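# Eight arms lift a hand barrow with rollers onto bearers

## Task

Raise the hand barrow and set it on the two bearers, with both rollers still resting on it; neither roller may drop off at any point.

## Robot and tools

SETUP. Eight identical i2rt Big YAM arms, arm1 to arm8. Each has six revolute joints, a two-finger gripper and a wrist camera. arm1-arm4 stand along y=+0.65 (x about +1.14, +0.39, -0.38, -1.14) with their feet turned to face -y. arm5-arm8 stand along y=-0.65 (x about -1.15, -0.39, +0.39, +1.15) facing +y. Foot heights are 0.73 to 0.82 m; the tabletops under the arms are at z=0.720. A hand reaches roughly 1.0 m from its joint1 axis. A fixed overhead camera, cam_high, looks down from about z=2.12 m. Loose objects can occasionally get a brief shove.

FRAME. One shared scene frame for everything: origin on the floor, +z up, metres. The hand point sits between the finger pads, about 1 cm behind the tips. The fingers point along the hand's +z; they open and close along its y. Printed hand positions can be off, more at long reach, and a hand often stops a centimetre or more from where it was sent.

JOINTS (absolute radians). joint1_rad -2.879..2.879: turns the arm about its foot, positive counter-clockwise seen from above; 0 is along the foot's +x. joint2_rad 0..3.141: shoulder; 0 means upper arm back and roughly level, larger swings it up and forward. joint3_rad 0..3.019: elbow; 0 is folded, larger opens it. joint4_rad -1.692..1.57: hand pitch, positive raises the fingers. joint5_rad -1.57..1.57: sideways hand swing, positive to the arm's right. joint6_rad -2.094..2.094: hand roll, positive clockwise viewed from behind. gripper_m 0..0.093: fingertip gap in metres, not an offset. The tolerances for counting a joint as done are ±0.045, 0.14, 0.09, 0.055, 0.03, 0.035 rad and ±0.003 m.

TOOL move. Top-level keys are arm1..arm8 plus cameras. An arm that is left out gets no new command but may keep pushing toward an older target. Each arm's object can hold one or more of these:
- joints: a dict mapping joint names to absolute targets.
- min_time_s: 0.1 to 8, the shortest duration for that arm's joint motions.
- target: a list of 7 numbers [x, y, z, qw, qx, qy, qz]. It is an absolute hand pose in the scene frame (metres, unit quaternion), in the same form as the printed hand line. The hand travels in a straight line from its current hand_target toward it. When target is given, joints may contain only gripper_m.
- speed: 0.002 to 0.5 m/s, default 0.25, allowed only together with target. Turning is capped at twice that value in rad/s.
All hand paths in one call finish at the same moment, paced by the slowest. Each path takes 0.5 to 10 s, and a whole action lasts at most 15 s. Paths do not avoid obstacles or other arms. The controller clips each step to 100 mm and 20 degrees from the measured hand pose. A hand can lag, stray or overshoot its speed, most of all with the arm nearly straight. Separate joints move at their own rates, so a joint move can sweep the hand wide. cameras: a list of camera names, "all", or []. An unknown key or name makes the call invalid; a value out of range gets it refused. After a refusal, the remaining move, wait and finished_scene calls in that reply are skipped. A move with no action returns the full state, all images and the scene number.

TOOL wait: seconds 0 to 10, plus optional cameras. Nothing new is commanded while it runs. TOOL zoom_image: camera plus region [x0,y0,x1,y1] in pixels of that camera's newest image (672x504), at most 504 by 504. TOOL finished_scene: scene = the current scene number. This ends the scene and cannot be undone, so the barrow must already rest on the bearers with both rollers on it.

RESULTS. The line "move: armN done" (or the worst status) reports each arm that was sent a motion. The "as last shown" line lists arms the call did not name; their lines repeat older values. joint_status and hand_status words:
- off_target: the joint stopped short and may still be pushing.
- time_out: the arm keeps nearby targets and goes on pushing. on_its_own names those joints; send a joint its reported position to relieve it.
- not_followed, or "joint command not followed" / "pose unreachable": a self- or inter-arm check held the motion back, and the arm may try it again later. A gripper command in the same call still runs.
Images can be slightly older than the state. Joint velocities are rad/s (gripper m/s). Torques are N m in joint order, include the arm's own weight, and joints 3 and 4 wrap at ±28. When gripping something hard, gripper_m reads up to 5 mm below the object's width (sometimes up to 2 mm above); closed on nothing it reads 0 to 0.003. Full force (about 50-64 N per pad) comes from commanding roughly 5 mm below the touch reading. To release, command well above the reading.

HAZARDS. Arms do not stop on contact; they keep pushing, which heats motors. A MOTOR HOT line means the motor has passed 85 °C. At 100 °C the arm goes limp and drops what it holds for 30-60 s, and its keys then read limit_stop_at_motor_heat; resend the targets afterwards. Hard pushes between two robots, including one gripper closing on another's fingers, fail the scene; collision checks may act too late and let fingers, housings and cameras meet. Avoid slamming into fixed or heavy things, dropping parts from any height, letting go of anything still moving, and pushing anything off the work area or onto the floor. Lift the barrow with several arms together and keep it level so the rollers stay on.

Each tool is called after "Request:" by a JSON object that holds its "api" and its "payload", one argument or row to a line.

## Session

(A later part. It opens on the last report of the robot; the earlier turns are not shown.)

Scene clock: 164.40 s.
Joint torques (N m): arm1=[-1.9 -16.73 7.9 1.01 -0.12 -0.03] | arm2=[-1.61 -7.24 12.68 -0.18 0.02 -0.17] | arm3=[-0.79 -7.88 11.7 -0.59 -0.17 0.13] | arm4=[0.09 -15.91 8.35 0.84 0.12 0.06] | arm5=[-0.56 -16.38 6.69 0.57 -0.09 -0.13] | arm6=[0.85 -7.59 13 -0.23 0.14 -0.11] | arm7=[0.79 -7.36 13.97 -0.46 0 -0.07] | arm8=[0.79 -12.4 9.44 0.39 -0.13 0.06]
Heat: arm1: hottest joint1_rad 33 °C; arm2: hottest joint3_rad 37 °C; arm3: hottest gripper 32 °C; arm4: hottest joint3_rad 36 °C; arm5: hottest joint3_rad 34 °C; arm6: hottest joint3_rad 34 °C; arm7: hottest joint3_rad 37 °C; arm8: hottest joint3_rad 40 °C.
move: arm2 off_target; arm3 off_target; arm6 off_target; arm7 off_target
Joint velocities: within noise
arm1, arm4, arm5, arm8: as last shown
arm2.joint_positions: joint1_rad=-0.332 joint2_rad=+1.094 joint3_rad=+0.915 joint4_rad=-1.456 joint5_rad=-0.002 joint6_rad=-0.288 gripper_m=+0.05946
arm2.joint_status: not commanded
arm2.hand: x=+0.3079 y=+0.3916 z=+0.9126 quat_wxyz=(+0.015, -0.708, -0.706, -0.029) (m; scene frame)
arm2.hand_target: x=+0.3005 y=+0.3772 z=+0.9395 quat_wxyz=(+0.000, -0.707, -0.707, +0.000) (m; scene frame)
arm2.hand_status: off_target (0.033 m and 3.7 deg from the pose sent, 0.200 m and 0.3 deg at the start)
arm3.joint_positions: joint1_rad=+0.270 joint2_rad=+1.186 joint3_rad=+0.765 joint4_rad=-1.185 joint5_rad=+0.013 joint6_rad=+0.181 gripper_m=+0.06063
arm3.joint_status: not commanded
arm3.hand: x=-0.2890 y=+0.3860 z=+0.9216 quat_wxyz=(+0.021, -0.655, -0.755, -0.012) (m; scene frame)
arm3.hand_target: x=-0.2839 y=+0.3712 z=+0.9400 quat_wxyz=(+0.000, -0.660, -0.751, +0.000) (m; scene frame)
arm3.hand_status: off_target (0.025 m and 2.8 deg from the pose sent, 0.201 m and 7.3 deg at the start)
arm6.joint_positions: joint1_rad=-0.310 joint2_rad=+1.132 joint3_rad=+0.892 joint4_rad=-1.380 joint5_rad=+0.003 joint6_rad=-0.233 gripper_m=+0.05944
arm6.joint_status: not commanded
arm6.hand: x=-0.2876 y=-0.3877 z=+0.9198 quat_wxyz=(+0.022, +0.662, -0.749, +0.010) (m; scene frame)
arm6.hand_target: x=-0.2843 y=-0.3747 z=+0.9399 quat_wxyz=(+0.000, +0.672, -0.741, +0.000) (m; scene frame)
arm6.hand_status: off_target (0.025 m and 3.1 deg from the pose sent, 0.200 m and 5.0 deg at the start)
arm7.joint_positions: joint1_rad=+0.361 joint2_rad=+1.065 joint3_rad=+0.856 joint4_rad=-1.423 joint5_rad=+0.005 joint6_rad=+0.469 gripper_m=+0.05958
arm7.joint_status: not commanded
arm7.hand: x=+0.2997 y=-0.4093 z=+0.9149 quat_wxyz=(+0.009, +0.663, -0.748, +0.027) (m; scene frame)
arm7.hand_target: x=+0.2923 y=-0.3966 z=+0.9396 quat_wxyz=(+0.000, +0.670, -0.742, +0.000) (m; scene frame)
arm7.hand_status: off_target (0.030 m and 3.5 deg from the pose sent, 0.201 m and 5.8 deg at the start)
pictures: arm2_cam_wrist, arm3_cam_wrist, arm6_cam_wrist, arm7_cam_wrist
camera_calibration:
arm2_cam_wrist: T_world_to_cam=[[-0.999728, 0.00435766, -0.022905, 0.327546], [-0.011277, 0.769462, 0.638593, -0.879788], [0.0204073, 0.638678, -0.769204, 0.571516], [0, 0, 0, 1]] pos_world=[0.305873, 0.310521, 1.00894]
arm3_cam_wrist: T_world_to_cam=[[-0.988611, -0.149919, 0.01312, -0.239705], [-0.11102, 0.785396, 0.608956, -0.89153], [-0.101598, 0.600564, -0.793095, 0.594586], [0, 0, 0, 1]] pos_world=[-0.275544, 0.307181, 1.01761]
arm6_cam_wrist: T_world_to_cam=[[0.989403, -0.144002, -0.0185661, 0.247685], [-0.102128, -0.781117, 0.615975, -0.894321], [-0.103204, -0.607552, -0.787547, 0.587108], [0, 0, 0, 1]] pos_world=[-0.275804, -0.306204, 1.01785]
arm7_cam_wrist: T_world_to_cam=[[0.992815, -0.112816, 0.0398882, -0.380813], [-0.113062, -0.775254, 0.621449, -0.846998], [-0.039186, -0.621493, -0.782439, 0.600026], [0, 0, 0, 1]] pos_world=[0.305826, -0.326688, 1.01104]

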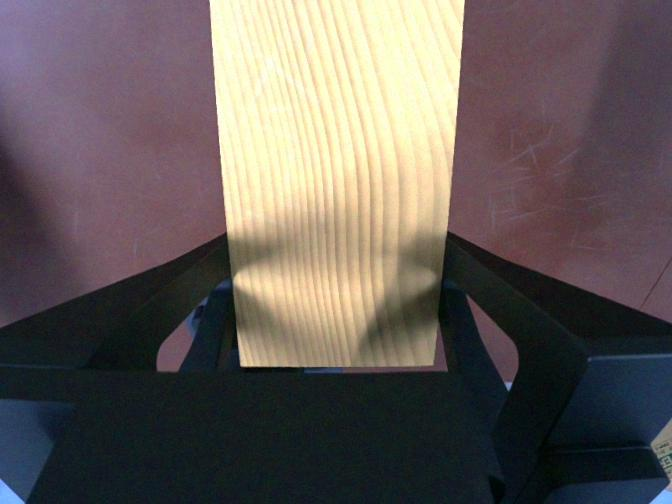

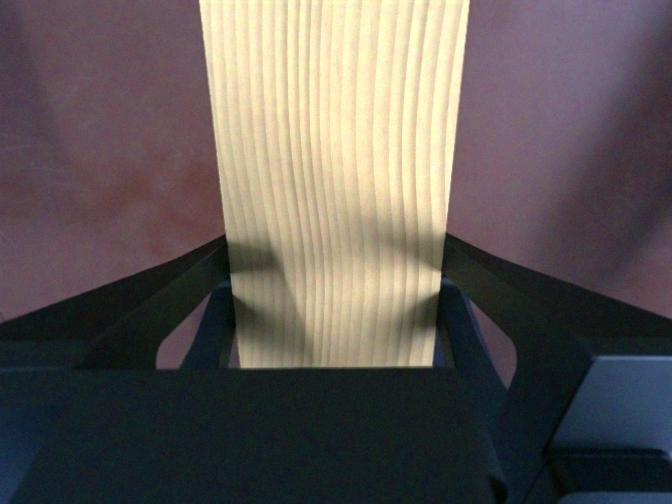

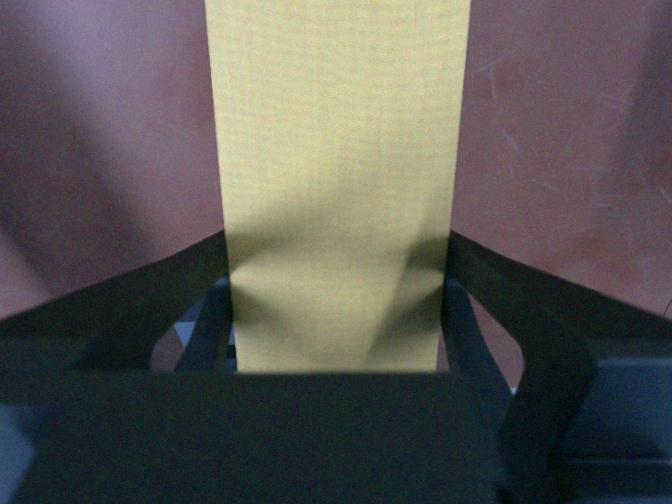

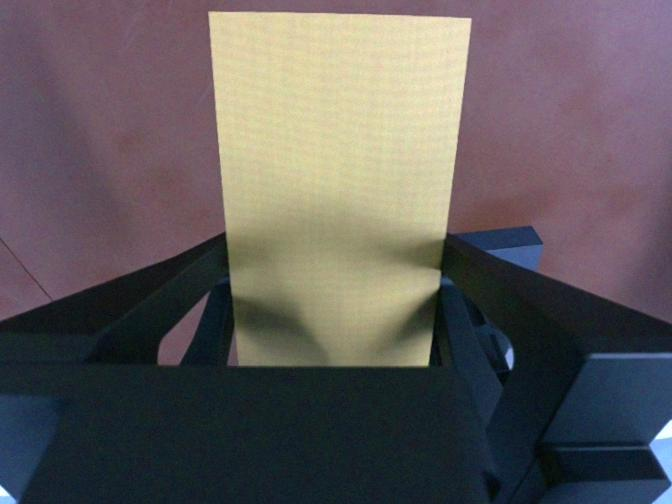

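Request:
{"api": "move", "payload": {
  "arm2": {"target": [0.24, 0.165, 0.96, 0, 0.7071, 0.7071, 0], "speed": 0.12},
  "arm3": {"target": [-0.27, 0.165, 0.96, 0, 0.7071, 0.7071, 0], "speed": 0.12},
  "arm6": {"target": [-0.21, -0.175, 0.96, 0, 0.7071, -0.7071, 0], "speed": 0.12},
  "arm7": {"target": [0.29, -0.175, 0.96, 0, 0.7071, -0.7071, 0], "speed": 0.12},
  "cameras": ["arm2_cam_wrist", "arm3_cam_wrist", "arm6_cam_wrist", "arm7_cam_wrist", "cam_high"]
}}

Scene clock: 171.03 s.
Joint torques (N m): arm1=[-1.73 -16.44 7.92 1.03 -0.11 -0.05] | arm2=[-0.73 -14.74 12.88 -0.13 -0.02 -0.07] | arm3=[-1.38 -13.68 12.42 -0.54 -0.19 0.11] | arm4=[0.09 -15.91 8.36 0.84 0.12 0.06] | arm5=[-0.85 -16.44 6.69 0.64 -0.09 -0.14] | arm6=[0.62 -16.09 13.38 -0.18 0.13 -0.11] | arm7=[-0.56 -12.92 14.19 -0.47 0.01 -0.09] | arm8=[0.79 -12.34 9.46 0.4 -0.13 0.06]
Heat: arm1: hottest joint1_rad 33 °C; arm2: hottest joint3_rad 39 °C; arm3: hottest joint3_rad 32 °C; arm4: hottest joint3_rad 36 °C; arm5: hottest joint2_rad 33 °C; arm6: hottest joint3_rad 35 °C; arm7: hottest joint3_rad 39 °C; arm8: hottest joint3_rad 40 °C.
move: arm2 off_target; arm3 off_target; arm6 off_target; arm7 off_target
Joint velocities: within noise
arm1, arm4, arm5, arm8: as last shown
arm2.joint_positions: joint1_rad=-0.332 joint2_rad=+1.648 joint3_rad=+1.528 joint4_rad=-1.496 joint5_rad=-0.002 joint6_rad=-0.288 gripper_m=+0.05946
arm2.joint_status: not commanded
arm2.hand: x=+0.2454 y=+0.1823 z=+0.9391 quat_wxyz=(+0.010, -0.708, -0.706, -0.020) (m; scene frame)
arm2.hand_target: x=+0.2404 y=+0.1663 z=+0.9599 quat_wxyz=(+0.000, -0.707, -0.707, +0.000) (m; scene frame)
arm2.hand_status: off_target (0.028 m and 2.6 deg from the pose sent, 0.241 m and 3.7 deg at the start)
arm3.joint_positions: joint1_rad=+0.174 joint2_rad=+1.662 joint3_rad=+1.347 joint4_rad=-1.265 joint5_rad=+0.012 joint6_rad=+0.206 gripper_m=+0.06063
arm3.joint_status: not commanded
arm3.hand: x=-0.2702 y=+0.1813 z=+0.9505 quat_wxyz=(+0.010, -0.700, -0.714, -0.005) (m; scene frame)
arm3.hand_target: x=-0.2701 y=+0.1656 z=+0.9602 quat_wxyz=(+0.000, -0.707, -0.707, +0.000) (m; scene frame)
arm3.hand_status: off_target (0.019 m and 1.7 deg from the pose sent, 0.225 m and 8.5 deg at the start)
arm6.joint_positions: joint1_rad=-0.310 joint2_rad=+1.658 joint3_rad=+1.495 joint4_rad=-1.435 joint5_rad=+0.003 joint6_rad=-0.333 gripper_m=+0.05944
arm6.joint_status: not commanded
arm6.hand: x=-0.2137 y=-0.1895 z=+0.9485 quat_wxyz=(+0.012, +0.699, -0.715, +0.004) (m; scene frame)
arm6.hand_target: x=-0.2101 y=-0.1756 z=+0.9600 quat_wxyz=(-0.001, +0.707, -0.707, +0.000) (m; scene frame)
arm6.hand_status: off_target (0.019 m and 1.9 deg from the pose sent, 0.230 m and 7.5 deg at the start)
arm7.joint_positions: joint1_rad=+0.221 joint2_rad=+1.600 joint3_rad=+1.432 joint4_rad=-1.440 joint5_rad=+0.005 joint6_rad=+0.212 gripper_m=+0.05958
arm7.joint_status: not commanded
arm7.hand: x=+0.2907 y=-0.1923 z=+0.9434 quat_wxyz=(+0.008, +0.705, -0.709, +0.015) (m; scene frame)
arm7.hand_target: x=+0.2902 y=-0.1760 z=+0.9601 quat_wxyz=(+0.000, +0.707, -0.707, +0.000) (m; scene frame)
arm7.hand_status: off_target (0.024 m and 1.9 deg from the pose sent, 0.239 m and 7.7 deg at the start)
pictures: arm2_cam_wrist, arm3_cam_wrist, arm6_cam_wrist, arm7_cam_wrist, cam_high
camera_calibration:
arm2_cam_wrist: T_world_to_cam=[[-0.999839, 0.00394586, -0.0174981, 0.261582], [-0.00784548, 0.781051, 0.624417, -0.72597], [0.0161308, 0.624454, -0.780895, 0.741497], [0, 0, 0, 1]] pos_world=[0.243883, 0.102957, 1.03692]
arm3_cam_wrist: T_world_to_cam=[[-0.999538, -0.0286322, 0.0102415, -0.274288], [-0.0171087, 0.807944, 0.58901, -0.705962], [-0.0251392, 0.588563, -0.808061, 0.77936], [0, 0, 0, 1]] pos_world=[-0.266646, 0.103822, 1.0484]
arm6_cam_wrist: T_world_to_cam=[[0.998889, -0.0443597, -0.0158852, 0.22203], [-0.0260742, -0.801213, 0.597811, -0.719886], [-0.0392461, -0.596732, -0.80148, 0.766714], [0, 0, 0, 1]] pos_world=[-0.210463, -0.10941, 1.04839]
arm7_cam_wrist: T_world_to_cam=[[0.999779, 0.00275759, 0.0208364, -0.310355], [-0.0104731, -0.794154, 0.607626, -0.717897], [0.0182229, -0.60771, -0.79395, 0.753585], [0, 0, 0, 1]] pos_world=[0.289035, -0.111304, 1.04099]

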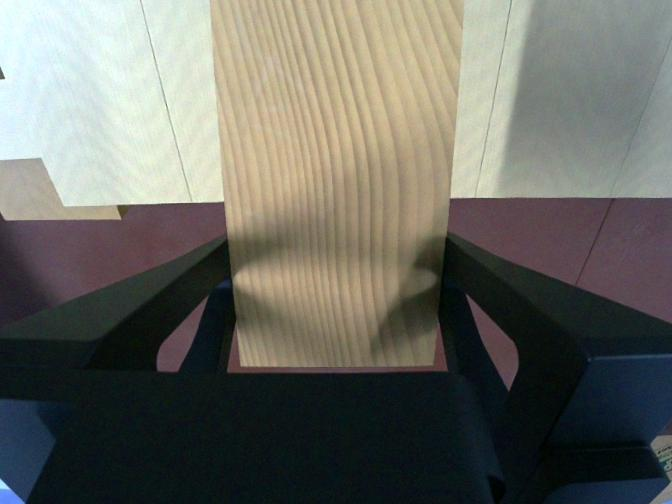

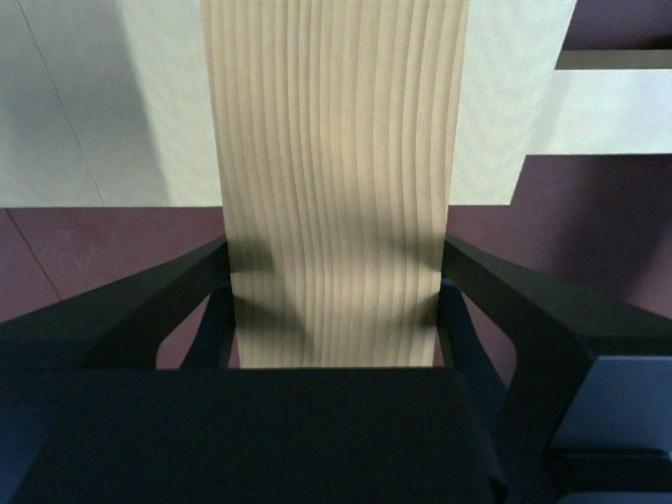

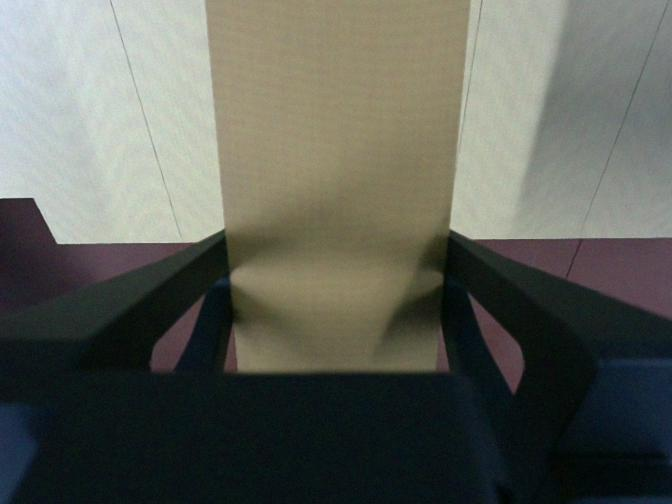

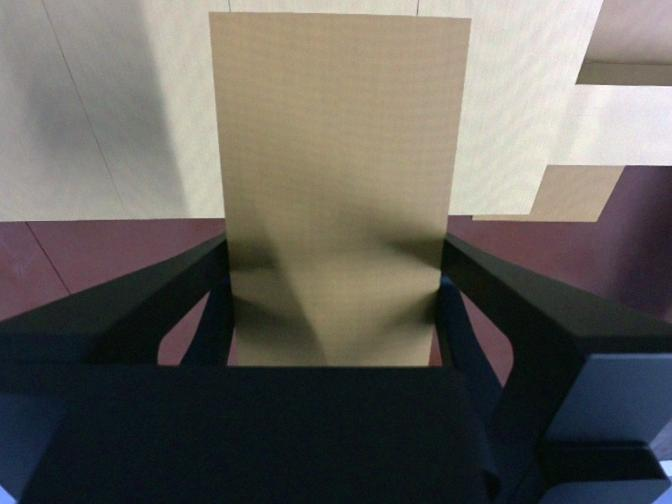

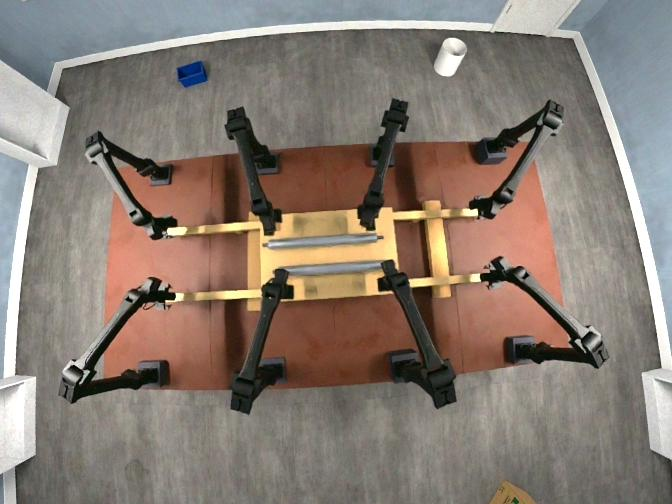

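Request:
{"api": "move", "payload": {
  "arm2": {"target": [0.24, 0.164, 0.885, 0, 0.7071, 0.7071, 0], "speed": 0.08},
  "arm3": {"target": [-0.27, 0.164, 0.885, 0, 0.7071, 0.7071, 0], "speed": 0.08},
  "arm6": {"target": [-0.21, -0.175, 0.885, 0, 0.7071, -0.7071, 0], "speed": 0.08},
  "arm7": {"target": [0.29, -0.175, 0.885, 0, 0.7071, -0.7071, 0], "speed": 0.08},
  "cameras": ["arm2_cam_wrist", "arm3_cam_wrist", "arm6_cam_wrist", "arm7_cam_wrist", "cam_high"]
}}

Scene clock: 176.63 s.
Joint torques (N m): arm1=[-1.55 -16.56 7.9 1.02 -0.11 -0.02] | arm2=[-0.73 -14.92 7.5 0.95 -0.02 -0.06] | arm3=[-1.49 -15.15 8.21 0.12 -0.19 0.1] | arm4=[0.09 -15.97 8.36 0.85 0.12 0.06] | arm5=[-0.56 -16.44 6.67 0.59 -0.09 -0.15] | arm6=[0.62 -16.73 9.03 0.62 0.12 -0.11] | arm7=[-0.56 -13.63 8.96 0.62 0.01 -0.06] | arm8=[0.79 -12.4 9.46 0.39 -0.13 0.06]
Heat: arm1: hottest joint1_rad 33 °C; arm2: hottest joint3_rad 41 °C; arm3: hottest joint3_rad 32 °C; arm4: hottest joint3_rad 36 °C; arm5: hottest joint2_rad 33 °C; arm6: hottest joint3_rad 35 °C; arm7: hottest joint3_rad 40 °C; arm8: hottest joint3_rad 40 °C.
move: arm2 done; arm3 done; arm6 done; arm7 done
Joint velocities: within noise
arm1, arm4, arm5, arm8: as last shown
arm2.joint_positions: joint1_rad=-0.332 joint2_rad=+1.689 joint3_rad=+1.448 joint4_rad=-1.333 joint5_rad=-0.002 joint6_rad=-0.288 gripper_m=+0.05946
arm2.joint_status: not commanded
arm2.hand: x=+0.2405 y=+0.1659 z=+0.8893 quat_wxyz=(+0.000, -0.708, -0.706, -0.002) (m; scene frame)
arm2.hand_target: x=+0.2400 y=+0.1640 z=+0.8850 quat_wxyz=(+0.000, -0.707, -0.707, +0.000) (m; scene frame)
arm2.hand_status: done (0.005 m and 0.3 deg from the pose sent, 0.057 m and 2.6 deg at the start)
arm3.joint_positions: joint1_rad=+0.173 joint2_rad=+1.744 joint3_rad=+1.284 joint4_rad=-1.098 joint5_rad=+0.012 joint6_rad=+0.206 gripper_m=+0.06063
arm3.joint_status: not commanded
arm3.hand: x=-0.2668 y=+0.1677 z=+0.8899 quat_wxyz=(+0.001, -0.701, -0.714, +0.001) (m; scene frame)
arm3.hand_target: x=-0.2700 y=+0.1641 z=+0.8850 quat_wxyz=(+0.000, -0.707, -0.707, +0.000) (m; scene frame)
arm3.hand_status: done (0.007 m and 1.1 deg from the pose sent, 0.068 m and 1.7 deg at the start)
arm6.joint_positions: joint1_rad=-0.310 joint2_rad=+1.705 joint3_rad=+1.402 joint4_rad=-1.267 joint5_rad=+0.003 joint6_rad=-0.334 gripper_m=+0.05944
arm6.joint_status: not commanded
arm6.hand: x=-0.2099 y=-0.1781 z=+0.8913 quat_wxyz=(-0.001, +0.700, -0.715, -0.002) (m; scene frame)
arm6.hand_target: x=-0.2099 y=-0.1751 z=+0.8850 quat_wxyz=(+0.000, +0.707, -0.707, +0.000) (m; scene frame)
arm6.hand_status: done (0.007 m and 1.2 deg from the pose sent, 0.065 m and 2.0 deg at the start)
arm7.joint_positions: joint1_rad=+0.221 joint2_rad=+1.646 joint3_rad=+1.346 joint4_rad=-1.278 joint5_rad=+0.005 joint6_rad=+0.212 gripper_m=+0.05958
arm7.joint_status: not commanded
arm7.hand: x=+0.2879 y=-0.1795 z=+0.8899 quat_wxyz=(+0.000, +0.706, -0.709, +0.002) (m; scene frame)
arm7.hand_target: x=+0.2900 y=-0.1750 z=+0.8851 quat_wxyz=(+0.000, +0.707, -0.707, +0.000) (m; scene frame)
arm7.hand_status: done (0.007 m and 0.4 deg from the pose sent, 0.061 m and 1.9 deg at the start)
pictures: arm2_cam_wrist, arm3_cam_wrist, arm6_cam_wrist, arm7_cam_wrist, cam_high
camera_calibration:
arm2_cam_wrist: T_world_to_cam=[[-0.999978, 0.00351273, -0.00558619, 0.245414], [-0.000480948, 0.805492, 0.592607, -0.659724], [0.0065813, 0.592597, -0.805472, 0.742338], [0, 0, 0, 1]] pos_world=[0.240206, 0.0906328, 0.990261]
arm3_cam_wrist: T_world_to_cam=[[-0.999607, -0.0274462, 0.00577638, -0.267024], [-0.0192404, 0.820877, 0.57078, -0.6457], [-0.0204074, 0.570445, -0.821082, 0.754483], [0, 0, 0, 1]] pos_world=[-0.263946, 0.0923208, 0.989589]
arm6_cam_wrist: T_world_to_cam=[[0.999046, -0.0430866, -0.0071851, 0.210287], [-0.0310821, -0.816772, 0.576123, -0.660956], [-0.0306918, -0.57535, -0.817332, 0.747589], [0, 0, 0, 1]] pos_world=[-0.207686, -0.100665, 0.993331]
arm7_cam_wrist: T_world_to_cam=[[0.999885, 0.0025122, 0.0149505, -0.301351], [-0.00670843, -0.811047, 0.584942, -0.659257], [0.0135951, -0.584975, -0.810937, 0.739527], [0, 0, 0, 1]] pos_world=[0.28684, -0.101327, 0.989842]

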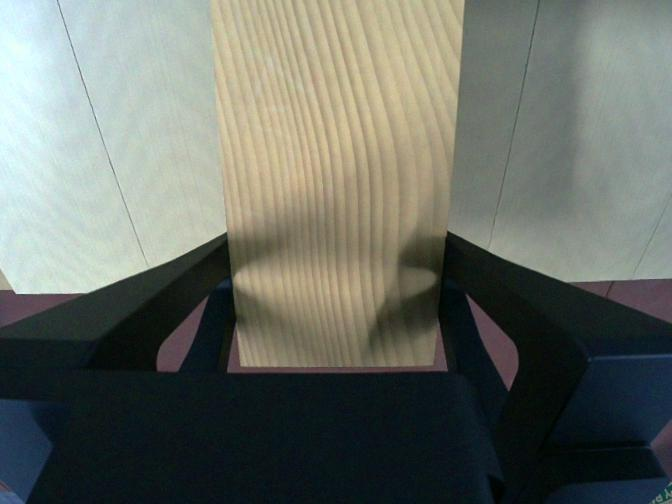

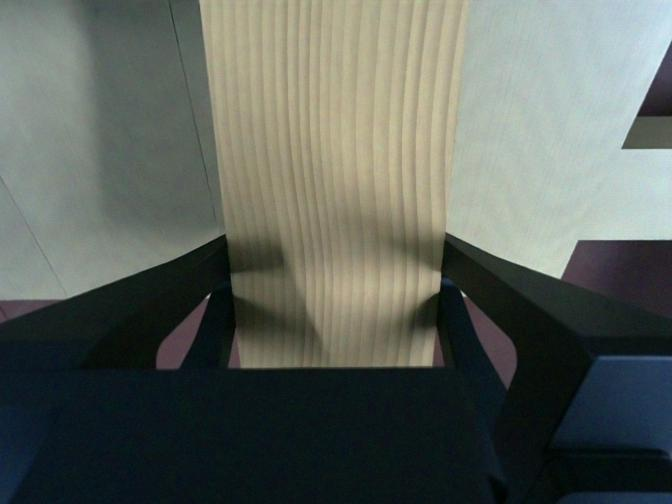

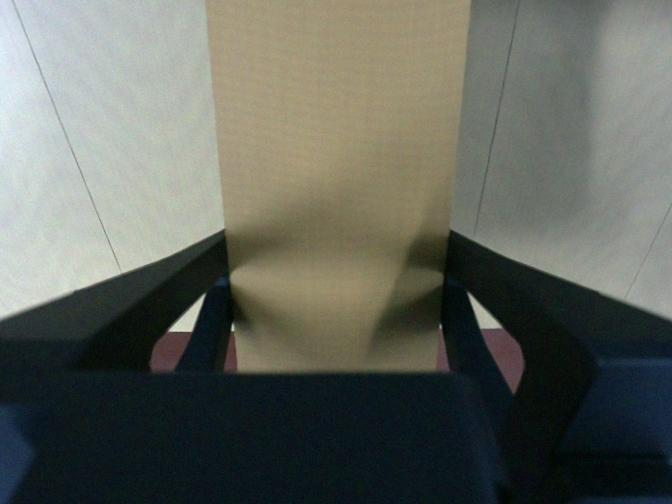

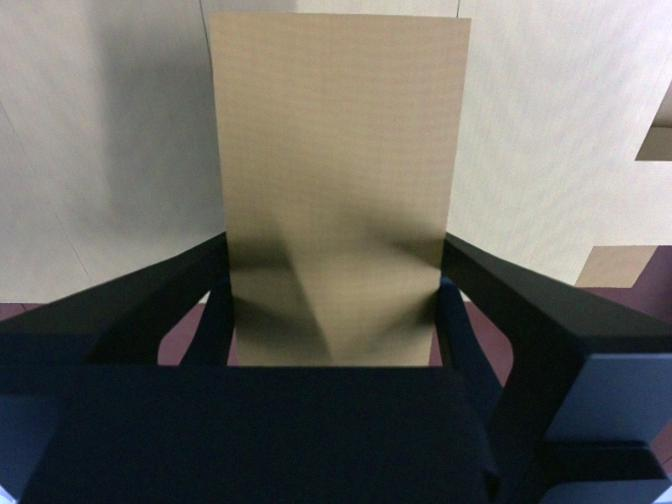

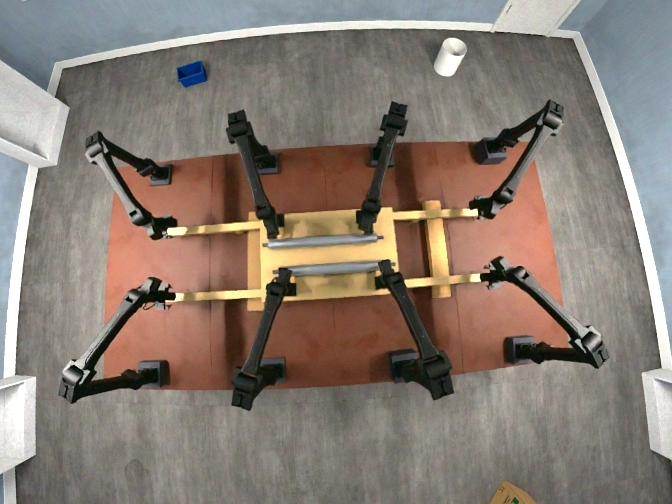

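Request:
{"api": "zoom_image", "payload": {
  "camera": "cam_high",
  "region": [240, 190, 420, 310]
}}

Scaled by 2.800 from the camera's 672x504 image, which has a finer 960x720 frame.

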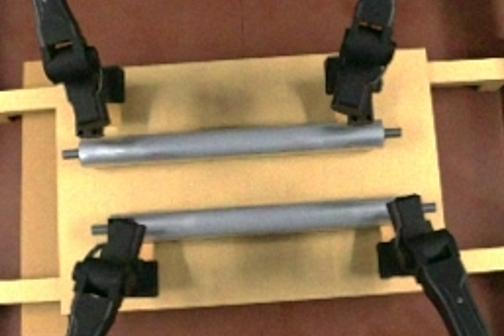

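Request:
{"api": "move", "payload": {
  "arm2": {"target": [0.24, 0.160, 0.856, 0, 0.7071, 0.7071, 0], "speed": 0.05},
  "arm3": {"target": [-0.27, 0.1535, 0.856, 0, 0.7071, 0.7071, 0], "speed": 0.05},
  "arm6": {"target": [-0.21, -0.167, 0.856, 0, 0.7071, -0.7071, 0], "speed": 0.05},
  "arm7": {"target": [0.29, -0.1585, 0.856, 0, 0.7071, -0.7071, 0], "speed": 0.05},
  "cameras": ["arm2_cam_wrist", "arm7_cam_wrist"]
}}

Scene clock: 201.90 s.
Joint torques (N m): arm1=[-1.44 -16.56 7.88 1.02 -0.08 -0.05] | arm2=[-0.5 -15.68 7.24 0.94 -0.02 -0.04] | arm3=[-1.49 -15.21 7.92 0.1 -0.18 0.05] | arm4=[0.03 -15.97 8.38 0.84 0.12 0.06] | arm5=[-0.56 -16.44 6.64 0.62 -0.09 -0.13] | arm6=[0.91 -17.14 8.8 0.62 0.12 -0.07] | arm7=[-0.62 -14.33 9.13 0.51 -0.01 -0.08] | arm8=[0.79 -12.34 9.44 0.39 -0.13 0.06]
Heat: arm1: hottest joint1_rad 33 °C; arm2: hottest joint3_rad 39 °C; arm3: hottest gripper 32 °C; arm4: hottest joint3_rad 35 °C; arm5: hottest joint2_rad 33 °C; arm6: hottest joint3_rad 36 °C; arm7: hottest joint3_rad 38 °C; arm8: hottest joint3_rad 39 °C.
move: arm2 done; arm3 done; arm6 done; arm7 done
Joint velocities: within noise
arm1, arm4, arm5, arm8: as last shown
arm2.joint_positions: joint1_rad=-0.332 joint2_rad=+1.717 joint3_rad=+1.410 joint4_rad=-1.264 joint5_rad=-0.002 joint6_rad=-0.288 gripper_m=+0.05946
arm2.joint_status: not commanded
arm2.hand: x=+0.2393 y=+0.1618 z=+0.8615 quat_wxyz=(-0.001, -0.708, -0.706, -0.001) (m; scene frame)
arm2.hand_target: x=+0.2400 y=+0.1601 z=+0.8560 quat_wxyz=(+0.000, -0.707, -0.707, +0.000) (m; scene frame)
arm2.hand_status: done (0.006 m and 0.2 deg from the pose sent, 0.034 m and 0.3 deg at the start)
arm3.joint_positions: joint1_rad=+0.169 joint2_rad=+1.802 joint3_rad=+1.284 joint4_rad=-1.039 joint5_rad=+0.012 joint6_rad=+0.206 gripper_m=+0.06063
arm3.joint_status: not commanded
arm3.hand: x=-0.2667 y=+0.1572 z=+0.8617 quat_wxyz=(+0.000, -0.702, -0.712, +0.001) (m; scene frame)
arm3.hand_target: x=-0.2700 y=+0.1536 z=+0.8561 quat_wxyz=(+0.000, -0.707, -0.707, +0.000) (m; scene frame)
arm3.hand_status: done (0.008 m and 0.8 deg from the pose sent, 0.037 m and 1.1 deg at the start)
arm6.joint_positions: joint1_rad=-0.310 joint2_rad=+1.748 joint3_rad=+1.381 joint4_rad=-1.202 joint5_rad=+0.003 joint6_rad=-0.335 gripper_m=+0.05944
arm6.joint_status: not commanded
arm6.hand: x=-0.2075 y=-0.1705 z=+0.8631 quat_wxyz=(-0.001, +0.700, -0.714, -0.002) (m; scene frame)
arm6.hand_target: x=-0.2101 y=-0.1672 z=+0.8560 quat_wxyz=(+0.000, +0.707, -0.707, +0.000) (m; scene frame)
arm6.hand_status: done (0.008 m and 1.2 deg from the pose sent, 0.037 m and 1.2 deg at the start)
arm7.joint_positions: joint1_rad=+0.215 joint2_rad=+1.710 joint3_rad=+1.346 joint4_rad=-1.218 joint5_rad=+0.005 joint6_rad=+0.205 gripper_m=+0.05958
arm7.joint_status: not commanded
arm7.hand: x=+0.2877 y=-0.1643 z=+0.8602 quat_wxyz=(+0.001, +0.706, -0.708, +0.004) (m; scene frame)
arm7.hand_target: x=+0.2900 y=-0.1586 z=+0.8562 quat_wxyz=(+0.000, +0.707, -0.707, +0.000) (m; scene frame)
arm7.hand_status: done (0.008 m and 0.5 deg from the pose sent, 0.040 m and 0.4 deg at the start)
pictures: arm2_cam_wrist, arm7_cam_wrist
camera_calibration:
arm2_cam_wrist: T_world_to_cam=[[-0.999982, 0.00347195, -0.0048747, 0.243395], [-0.0000767317, 0.807016, 0.590529, -0.638457], [0.00598425, 0.590519, -0.807002, 0.724216], [0, 0, 0, 1]] pos_world=[0.239007, 0.0867376, 0.962658]
arm7_cam_wrist: T_world_to_cam=[[0.999874, 0.00332706, 0.0154904, -0.301086], [-0.00640162, -0.809505, 0.587078, -0.6312], [0.0144928, -0.587103, -0.809382, 0.722415], [0, 0, 0, 1]] pos_world=[0.286538, -0.0858256, 0.959937]

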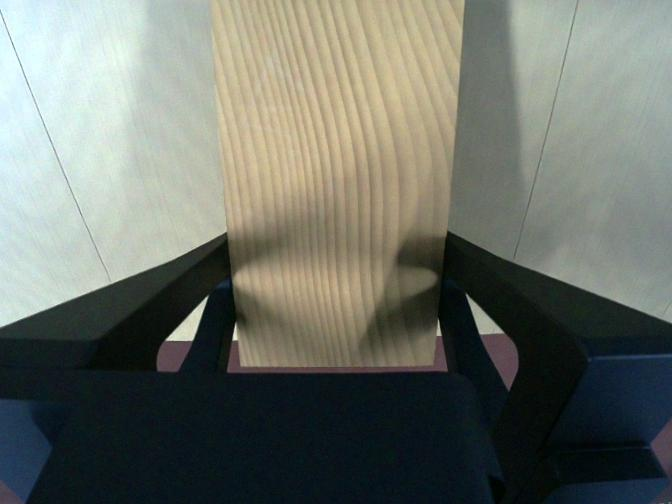

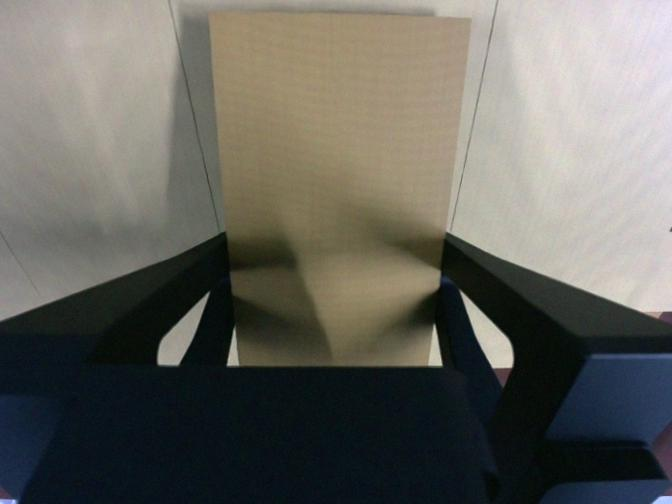

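Request:
{"api": "move", "payload": {
  "arm2": {"target": [0.24, 0.160, 0.848, 0, 0.7071, 0.7071, 0], "speed": 0.05},
  "arm3": {"target": [-0.27, 0.1535, 0.848, 0, 0.7071, 0.7071, 0], "speed": 0.05},
  "arm6": {"target": [-0.21, -0.167, 0.848, 0, 0.7071, -0.7071, 0], "speed": 0.05},
  "arm7": {"target": [0.29, -0.1585, 0.848, 0, 0.7071, -0.7071, 0], "speed": 0.05}
}}

Request:
{"api": "move", "payload": {
  "arm2": {"target": [0.24, 0.160, 0.843, 0, 0.7071, 0.7071, 0], "speed": 0.05},
  "arm3": {"target": [-0.27, 0.1535, 0.843, 0, 0.7071, 0.7071, 0], "speed": 0.05},
  "arm6": {"target": [-0.21, -0.167, 0.843, 0, 0.7071, -0.7071, 0], "speed": 0.05},
  "arm7": {"target": [0.29, -0.1585, 0.843, 0, 0.7071, -0.7071, 0], "speed": 0.05},
  "cameras": ["arm2_cam_wrist", "arm3_cam_wrist", "arm6_cam_wrist", "arm7_cam_wrist", "cam_high"]
}}

Scene clock: 207.73 s.
Joint torques (N m): arm1=[-1.73 -16.44 7.84 1.02 -0.09 -0.03] | arm2=[-0.56 -15.15 7.12 0.95 -0.02 -0.04] | arm3=[-1.49 -14.92 7.61 0.12 -0.16 0.05] | arm4=[0.03 -15.97 8.36 0.84 0.12 0.06] | arm5=[-0.67 -16.21 6.65 0.62 -0.09 -0.13] | arm6=[0.85 -17.08 8.69 0.64 0.12 -0.06] | arm7=[-0.5 -14.21 8.62 0.61 -0.01 -0.06] | arm8=[0.79 -12.34 9.46 0.39 -0.13 0.06]
Heat: arm1: hottest joint1_rad 33 °C; arm2: hottest joint3_rad 39 °C; arm3: hottest gripper 32 °C; arm4: hottest joint3_rad 35 °C; arm5: hottest joint2_rad 33 °C; arm6: hottest joint3_rad 36 °C; arm7: hottest joint3_rad 38 °C; arm8: hottest joint3_rad 39 °C.
move: arm2 done; arm3 done; arm6 done; arm7 done
Joint velocities: within noise
arm1, arm4, arm5, arm8: as last shown
arm2.joint_positions: joint1_rad=-0.332 joint2_rad=+1.723 joint3_rad=+1.397 joint4_rad=-1.245 joint5_rad=-0.002 joint6_rad=-0.288 gripper_m=+0.05946
arm2.joint_status: not commanded
arm2.hand: x=+0.2392 y=+0.1615 z=+0.8544 quat_wxyz=(-0.001, -0.708, -0.706, +0.000) (m; scene frame)
arm2.hand_target: x=+0.2400 y=+0.1601 z=+0.8480 quat_wxyz=(+0.000, -0.707, -0.707, +0.000) (m; scene frame)
arm2.hand_status: done (0.007 m and 0.2 deg from the pose sent, 0.014 m and 0.2 deg at the start)
arm3.joint_positions: joint1_rad=+0.169 joint2_rad=+1.812 joint3_rad=+1.279 joint4_rad=-1.019 joint5_rad=+0.011 joint6_rad=+0.206 gripper_m=+0.06063
arm3.joint_status: not commanded
arm3.hand: x=-0.2663 y=+0.1560 z=+0.8550 quat_wxyz=(-0.001, -0.702, -0.712, +0.002) (m; scene frame)
arm3.hand_target: x=-0.2700 y=+0.1537 z=+0.8480 quat_wxyz=(+0.000, -0.707, -0.707, +0.000) (m; scene frame)
arm3.hand_status: done (0.008 m and 0.8 deg from the pose sent, 0.015 m and 0.8 deg at the start)
arm6.joint_positions: joint1_rad=-0.310 joint2_rad=+1.753 joint3_rad=+1.371 joint4_rad=-1.183 joint5_rad=+0.003 joint6_rad=-0.335 gripper_m=+0.05944
arm6.joint_status: not commanded
arm6.hand: x=-0.2073 y=-0.1700 z=+0.8567 quat_wxyz=(-0.003, +0.700, -0.714, -0.003) (m; scene frame)
arm6.hand_target: x=-0.2101 y=-0.1672 z=+0.8481 quat_wxyz=(+0.000, +0.707, -0.707, +0.000) (m; scene frame)
arm6.hand_status: done (0.010 m and 1.3 deg from the pose sent, 0.016 m and 1.2 deg at the start)
arm7.joint_positions: joint1_rad=+0.215 joint2_rad=+1.716 joint3_rad=+1.339 joint4_rad=-1.198 joint5_rad=+0.005 joint6_rad=+0.205 gripper_m=+0.05958
arm7.joint_status: not commanded
arm7.hand: x=+0.2872 y=-0.1623 z=+0.8546 quat_wxyz=(-0.001, +0.706, -0.708, +0.001) (m; scene frame)
arm7.hand_target: x=+0.2900 y=-0.1587 z=+0.8480 quat_wxyz=(+0.000, +0.707, -0.707, +0.000) (m; scene frame)
arm7.hand_status: done (0.008 m and 0.3 deg from the pose sent, 0.014 m and 0.5 deg at the start)
pictures: none

Scene clock: 208.70 s.
Joint torques (N m): arm1=[-1.73 -16.5 7.94 1.02 -0.09 -0.03] | arm2=[-0.56 -15.27 7.16 0.95 -0.02 -0.04] | arm3=[-1.44 -14.74 7.43 0.14 -0.15 0.05] | arm4=[0.03 -15.97 8.36 0.84 0.12 0.06] | arm5=[-0.62 -16.26 6.69 0.61 -0.1 -0.14] | arm6=[0.85 -16.97 8.64 0.65 0.12 -0.06] | arm7=[-0.44 -14.51 8.36 0.62 0.01 -0.07] | arm8=[0.79 -12.34 9.44 0.39 -0.13 0.06]
Heat: arm1: hottest joint1_rad 33 °C; arm2: hottest joint3_rad 39 °C; arm3: hottest gripper 32 °C; arm4: hottest joint3_rad 35 °C; arm5: hottest joint2_rad 33 °C; arm6: hottest joint3_rad 36 °C; arm7: hottest joint3_rad 38 °C; arm8: hottest joint3_rad 39 °C.
move: arm2 done; arm3 done; arm6 done; arm7 off_target
Joint velocities: within noise
arm1.joint_positions: joint1_rad=-0.440 joint2_rad=+1.776 joint3_rad=+1.401 joint4_rad=-1.181 joint5_rad=+0.004 joint6_rad=+1.141 gripper_m=+0.09396
arm1.joint_status: not commanded
arm1.hand: x=+0.9279 y=+0.1756 z=+0.8704 quat_wxyz=(-0.002, -1.000, -0.006, +0.003) (m; scene frame)
arm1.hand_target: x=+0.9221 y=+0.1762 z=+0.8602 quat_wxyz=(+0.000, -1.000, +0.000, +0.000) (m; scene frame)
arm1.hand_status: not commanded
arm2.joint_positions: joint1_rad=-0.332 joint2_rad=+1.726 joint3_rad=+1.390 joint4_rad=-1.232 joint5_rad=-0.002 joint6_rad=-0.288 gripper_m=+0.05946
arm2.joint_status: not commanded
arm2.hand: x=+0.2391 y=+0.1614 z=+0.8499 quat_wxyz=(-0.001, -0.708, -0.706, +0.000) (m; scene frame)
arm2.hand_target: x=+0.2400 y=+0.1601 z=+0.8432 quat_wxyz=(+0.000, -0.707, -0.707, +0.000) (m; scene frame)
arm2.hand_status: done (0.007 m and 0.2 deg from the pose sent, 0.012 m and 0.2 deg at the start)
arm3.joint_positions: joint1_rad=+0.168 joint2_rad=+1.815 joint3_rad=+1.276 joint4_rad=-1.008 joint5_rad=+0.011 joint6_rad=+0.206 gripper_m=+0.06063
arm3.joint_status: not commanded
arm3.hand: x=-0.2661 y=+0.1547 z=+0.8527 quat_wxyz=(-0.004, -0.703, -0.712, +0.003) (m; scene frame)
arm3.hand_target: x=-0.2700 y=+0.1537 z=+0.8432 quat_wxyz=(+0.000, -0.707, -0.707, +0.000) (m; scene frame)
arm3.hand_status: done (0.010 m and 0.9 deg from the pose sent, 0.013 m and 0.8 deg at the start)
arm4.joint_positions: joint1_rad=+0.557 joint2_rad=+1.816 joint3_rad=+1.434 joint4_rad=-1.183 joint5_rad=-0.007 joint6_rad=-1.053 gripper_m=+0.09396
arm4.joint_status: not commanded
arm4.hand: x=-0.8747 y=+0.1881 z=+0.8664 quat_wxyz=(-0.001, +0.000, -1.000, -0.001) (m; scene frame)
arm4.hand_target: x=-0.8710 y=+0.1891 z=+0.8601 quat_wxyz=(+0.000, +0.000, -1.000, +0.000) (m; scene frame)
arm4.hand_status: not commanded
arm5.joint_positions: joint1_rad=-0.583 joint2_rad=+1.807 joint3_rad=+1.343 joint4_rad=-1.067 joint5_rad=+0.001 joint6_rad=+1.021 gripper_m=+0.09396
arm5.joint_status: not commanded
arm5.hand: x=-0.8719 y=-0.1990 z=+0.8778 quat_wxyz=(-0.008, +0.002, -1.000, -0.011) (m; scene frame)
arm5.hand_target: x=-0.8693 y=-0.2048 z=+0.8604 quat_wxyz=(+0.000, +0.000, -1.000, +0.000) (m; scene frame)
arm5.hand_status: not commanded
arm6.joint_positions: joint1_rad=-0.310 joint2_rad=+1.758 joint3_rad=+1.364 joint4_rad=-1.171 joint5_rad=+0.003 joint6_rad=-0.335 gripper_m=+0.05944
arm6.joint_status: not commanded
arm6.hand: x=-0.2073 y=-0.1698 z=+0.8519 quat_wxyz=(-0.003, +0.700, -0.714, -0.003) (m; scene frame)
arm6.hand_target: x=-0.2101 y=-0.1672 z=+0.8431 quat_wxyz=(+0.000, +0.707, -0.707, +0.000) (m; scene frame)
arm6.hand_status: done (0.010 m and 1.3 deg from the pose sent, 0.014 m and 1.3 deg at the start)
arm7.joint_positions: joint1_rad=+0.215 joint2_rad=+1.717 joint3_rad=+1.335 joint4_rad=-1.187 joint5_rad=+0.005 joint6_rad=+0.205 gripper_m=+0.05958
arm7.joint_status: not commanded
arm7.hand: x=+0.2870 y=-0.1611 z=+0.8529 quat_wxyz=(-0.003, +0.706, -0.708, -0.002) (m; scene frame)
arm7.hand_target: x=+0.2899 y=-0.1587 z=+0.8432 quat_wxyz=(+0.000, +0.707, -0.707, +0.000) (m; scene frame)
arm7.hand_status: off_target (0.011 m and 0.4 deg from the pose sent, 0.013 m and 0.3 deg at the start)
arm8.joint_positions: joint1_rad=+0.502 joint2_rad=+1.677 joint3_rad=+1.359 joint4_rad=-1.237 joint5_rad=-0.001 joint6_rad=-1.096 gripper_m=+0.09396
arm8.joint_status: not commanded
arm8.hand: x=+0.9232 y=-0.2090 z=+0.8662 quat_wxyz=(-0.002, +1.000, -0.003, -0.002) (m; scene frame)
arm8.hand_target: x=+0.9182 y=-0.2111 z=+0.8599 quat_wxyz=(+0.000, +1.000, +0.000, +0.000) (m; scene frame)
arm8.hand_status: not commanded
pictures: arm2_cam_wrist, arm3_cam_wrist, arm6_cam_wrist, arm7_cam_wrist, cam_high
camera_calibration:
arm2_cam_wrist: T_world_to_cam=[[-0.999986, 0.00345658, -0.00402461, 0.242535], [0.000428411, 0.808748, 0.588155, -0.629718], [0.0052879, 0.588145, -0.808738, 0.717173], [0, 0, 0, 1]] pos_world=[0.239009, 0.086643, 0.951353]
arm3_cam_wrist: T_world_to_cam=[[-0.999752, -0.0220693, 0.00280809, -0.26478], [-0.0166584, 0.826272, 0.563025, -0.607369], [-0.0147458, 0.562839, -0.826435, 0.738569], [0, 0, 0, 1]] pos_world=[-0.263942, 0.0803135, 0.953086]
arm6_cam_wrist: T_world_to_cam=[[0.99909, -0.0422738, -0.00562413, 0.20664], [-0.0314626, -0.819676, 0.571963, -0.628518], [-0.028789, -0.571266, -0.82026, 0.723779], [0, 0, 0, 1]] pos_world=[-0.20539, -0.0929755, 0.954338]
arm7_cam_wrist: T_world_to_cam=[[0.999909, 0.00354739, 0.0130186, -0.29813], [-0.00461533, -0.816712, 0.577027, -0.617462], [0.0126794, -0.577035, -0.816621, 0.726637], [0, 0, 0, 1]] pos_world=[0.28604, -0.0839365, 0.95356]

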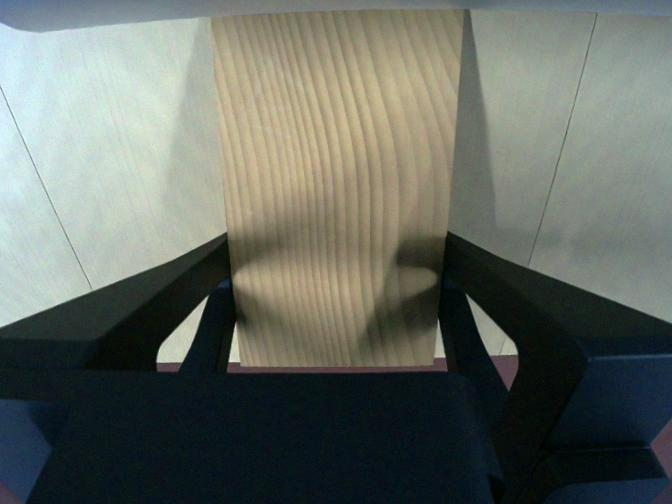

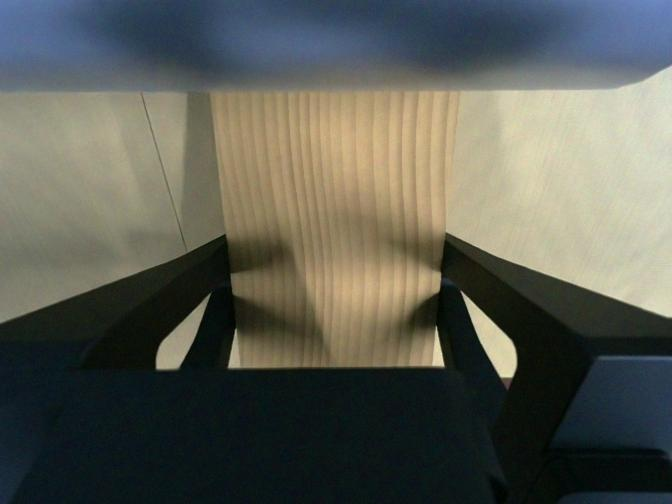

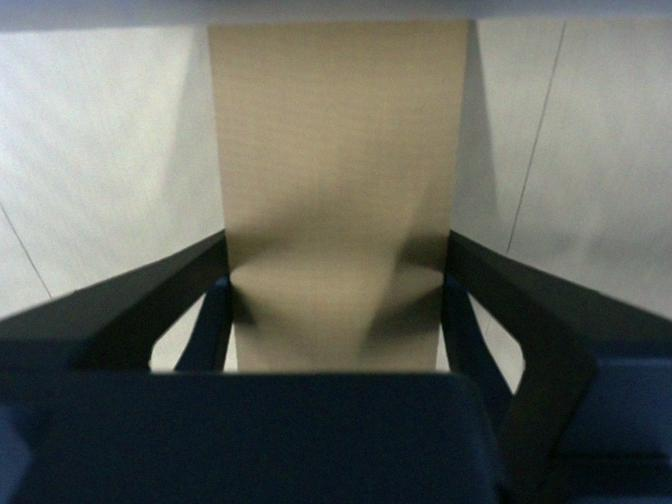

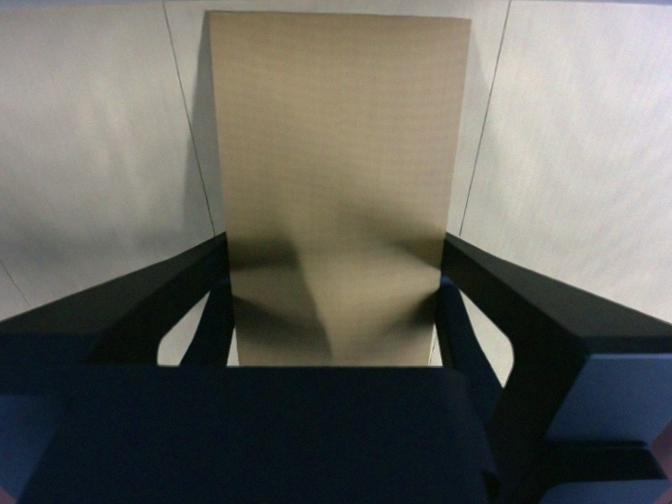

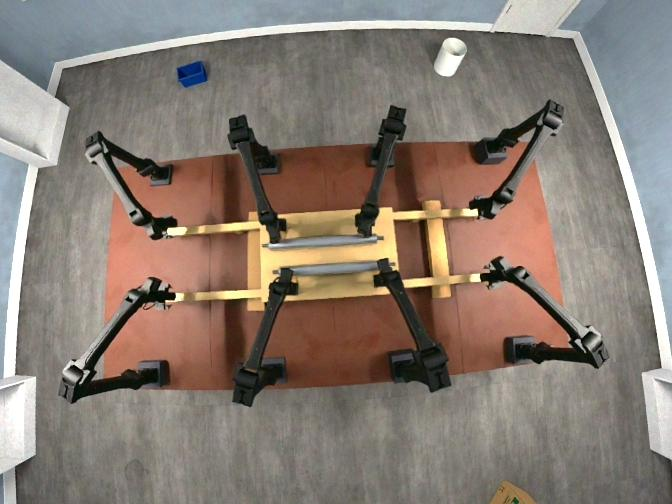

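Request:
{"api": "move", "payload": {
  "arm2": {"target": [0.24, 0.160, 0.838, 0, 0.7071, 0.7071, 0], "speed": 0.05},
  "arm6": {"target": [-0.21, -0.167, 0.838, 0, 0.7071, -0.7071, 0], "speed": 0.05},
  "arm3": {"target": [-0.27, 0.1545, 0.840, 0, 0.7071, 0.7071, 0], "speed": 0.05},
  "arm7": {"target": [0.29, -0.1585, 0.840, 0, 0.7071, -0.7071, 0], "speed": 0.05},
  "cameras": ["arm2_cam_wrist", "arm3_cam_wrist", "arm6_cam_wrist", "arm7_cam_wrist"]
}}

Scene clock: 216.27 s.
Joint torques (N m): arm1=[-1.38 -16.5 7.98 1.07 -0.09 -0.02] | arm2=[-0.56 -14.86 6.78 1.01 -0.01 -0.04] | arm3=[-1.44 -14.45 6.95 0.34 -0.14 0.06] | arm4=[0.03 -15.97 8.38 0.85 0.12 0.06] | arm5=[-0.73 -16.32 6.64 0.64 -0.1 -0.13] | arm6=[1.03 -16.62 8.24 0.84 0.11 -0.07] | arm7=[-0.62 -13.74 8.09 0.68 0 -0.07] | arm8=[0.73 -12.34 9.46 0.39 -0.13 0.06]
Heat: arm1: hottest joint3_rad 33 °C; arm2: hottest joint3_rad 39 °C; arm3: hottest joint3_rad 32 °C; arm4: hottest joint3_rad 35 °C; arm5: hottest joint2_rad 33 °C; arm6: hottest joint3_rad 36 °C; arm7: hottest joint3_rad 38 °C; arm8: hottest joint3_rad 39 °C.
move: arm2 off_target; arm3 off_target; arm6 off_target; arm7 off_target
Joint velocities: within noise
arm1, arm4, arm5, arm8: as last shown
arm2.joint_positions: joint1_rad=-0.332 joint2_rad=+1.727 joint3_rad=+1.387 joint4_rad=-1.221 joint5_rad=-0.002 joint6_rad=-0.288 gripper_m=+0.05946
arm2.joint_status: not commanded
arm2.hand: x=+0.2386 y=+0.1597 z=+0.8486 quat_wxyz=(-0.003, -0.708, -0.706, +0.004) (m; scene frame)
arm2.hand_target: x=+0.2400 y=+0.1602 z=+0.8382 quat_wxyz=(+0.000, -0.707, -0.707, +0.000) (m; scene frame)
arm2.hand_status: off_target (0.011 m and 0.6 deg from the pose sent, 0.012 m and 0.2 deg at the start)
arm3.joint_positions: joint1_rad=+0.168 joint2_rad=+1.815 joint3_rad=+1.275 joint4_rad=-1.005 joint5_rad=+0.011 joint6_rad=+0.206 gripper_m=+0.06063
arm3.joint_status: not commanded
arm3.hand: x=-0.2660 y=+0.1543 z=+0.8523 quat_wxyz=(-0.005, -0.703, -0.712, +0.004) (m; scene frame)
arm3.hand_target: x=-0.2699 y=+0.1548 z=+0.8403 quat_wxyz=(+0.000, -0.707, -0.707, +0.000) (m; scene frame)
arm3.hand_status: off_target (0.013 m and 1.0 deg from the pose sent, 0.013 m and 0.9 deg at the start)
arm6.joint_positions: joint1_rad=-0.310 joint2_rad=+1.758 joint3_rad=+1.362 joint4_rad=-1.163 joint5_rad=+0.003 joint6_rad=-0.335 gripper_m=+0.05944
arm6.joint_status: not commanded
arm6.hand: x=-0.2070 y=-0.1689 z=+0.8509 quat_wxyz=(-0.005, +0.700, -0.714, -0.004) (m; scene frame)
arm6.hand_target: x=-0.2101 y=-0.1673 z=+0.8381 quat_wxyz=(+0.000, +0.707, -0.707, +0.000) (m; scene frame)
arm6.hand_status: off_target (0.013 m and 1.4 deg from the pose sent, 0.014 m and 1.3 deg at the start)
arm7.joint_positions: joint1_rad=+0.215 joint2_rad=+1.717 joint3_rad=+1.334 joint4_rad=-1.181 joint5_rad=+0.005 joint6_rad=+0.205 gripper_m=+0.05958
arm7.joint_status: not commanded
arm7.hand: x=+0.2868 y=-0.1601 z=+0.8525 quat_wxyz=(-0.004, +0.706, -0.708, -0.004) (m; scene frame)
arm7.hand_target: x=+0.2899 y=-0.1588 z=+0.8402 quat_wxyz=(+0.000, +0.707, -0.707, +0.000) (m; scene frame)
arm7.hand_status: off_target (0.013 m and 0.6 deg from the pose sent, 0.013 m and 0.4 deg at the start)
pictures: arm2_cam_wrist, arm3_cam_wrist, arm6_cam_wrist, arm7_cam_wrist
camera_calibration:
arm2_cam_wrist: T_world_to_cam=[[-0.999992, 0.00345141, -0.00182942, 0.240154], [0.0017407, 0.812982, 0.582286, -0.623621], [0.00349699, 0.582278, -0.812982, 0.722006], [0, 0, 0, 1]] pos_world=[0.238713, 0.0857564, 0.950543]
arm3_cam_wrist: T_world_to_cam=[[-0.999756, -0.0220142, 0.00192253, -0.263843], [-0.0171475, 0.827721, 0.560877, -0.60537], [-0.0139386, 0.560707, -0.827897, 0.740237], [0, 0, 0, 1]] pos_world=[-0.263842, 0.0802134, 0.952886]
arm6_cam_wrist: T_world_to_cam=[[0.999095, -0.0423377, -0.00404421, 0.20495], [-0.0325472, -0.822322, 0.568091, -0.624489], [-0.0273773, -0.567446, -0.822956, 0.72671], [0, 0, 0, 1]] pos_world=[-0.205194, -0.0924855, 0.953645]
arm7_cam_wrist: T_world_to_cam=[[0.999921, 0.00343327, 0.0120926, -0.297161], [-0.00412145, -0.819266, 0.573399, -0.613899], [0.0118757, -0.573404, -0.819187, 0.729828], [0, 0, 0, 1]] pos_world=[0.28594, -0.0834403, 0.953469]

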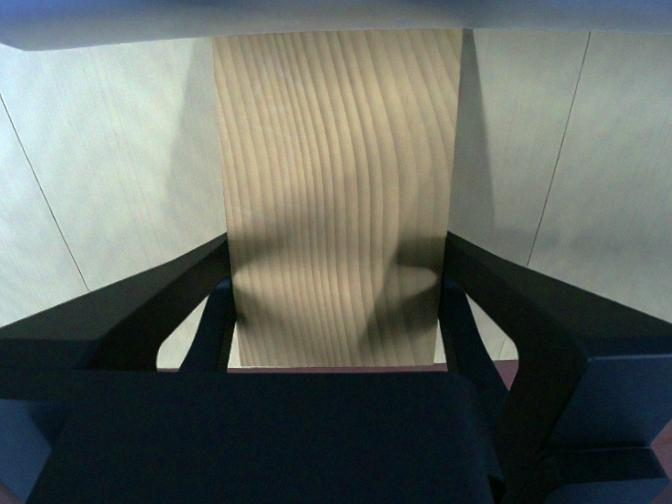

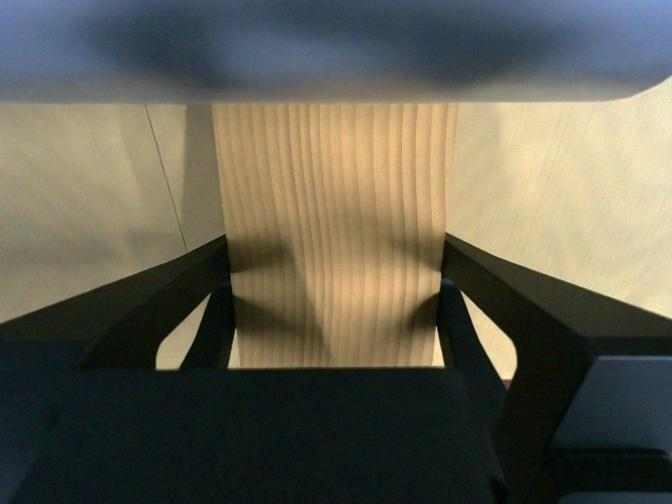

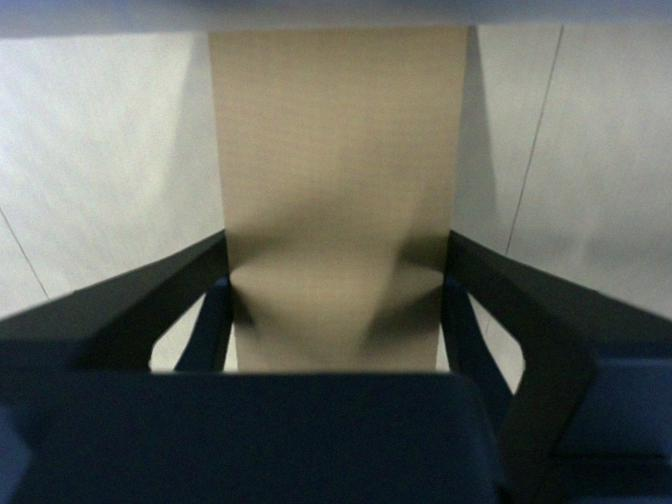

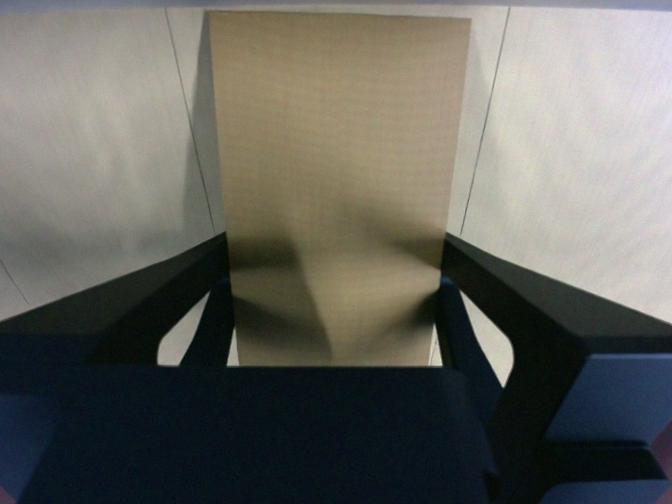

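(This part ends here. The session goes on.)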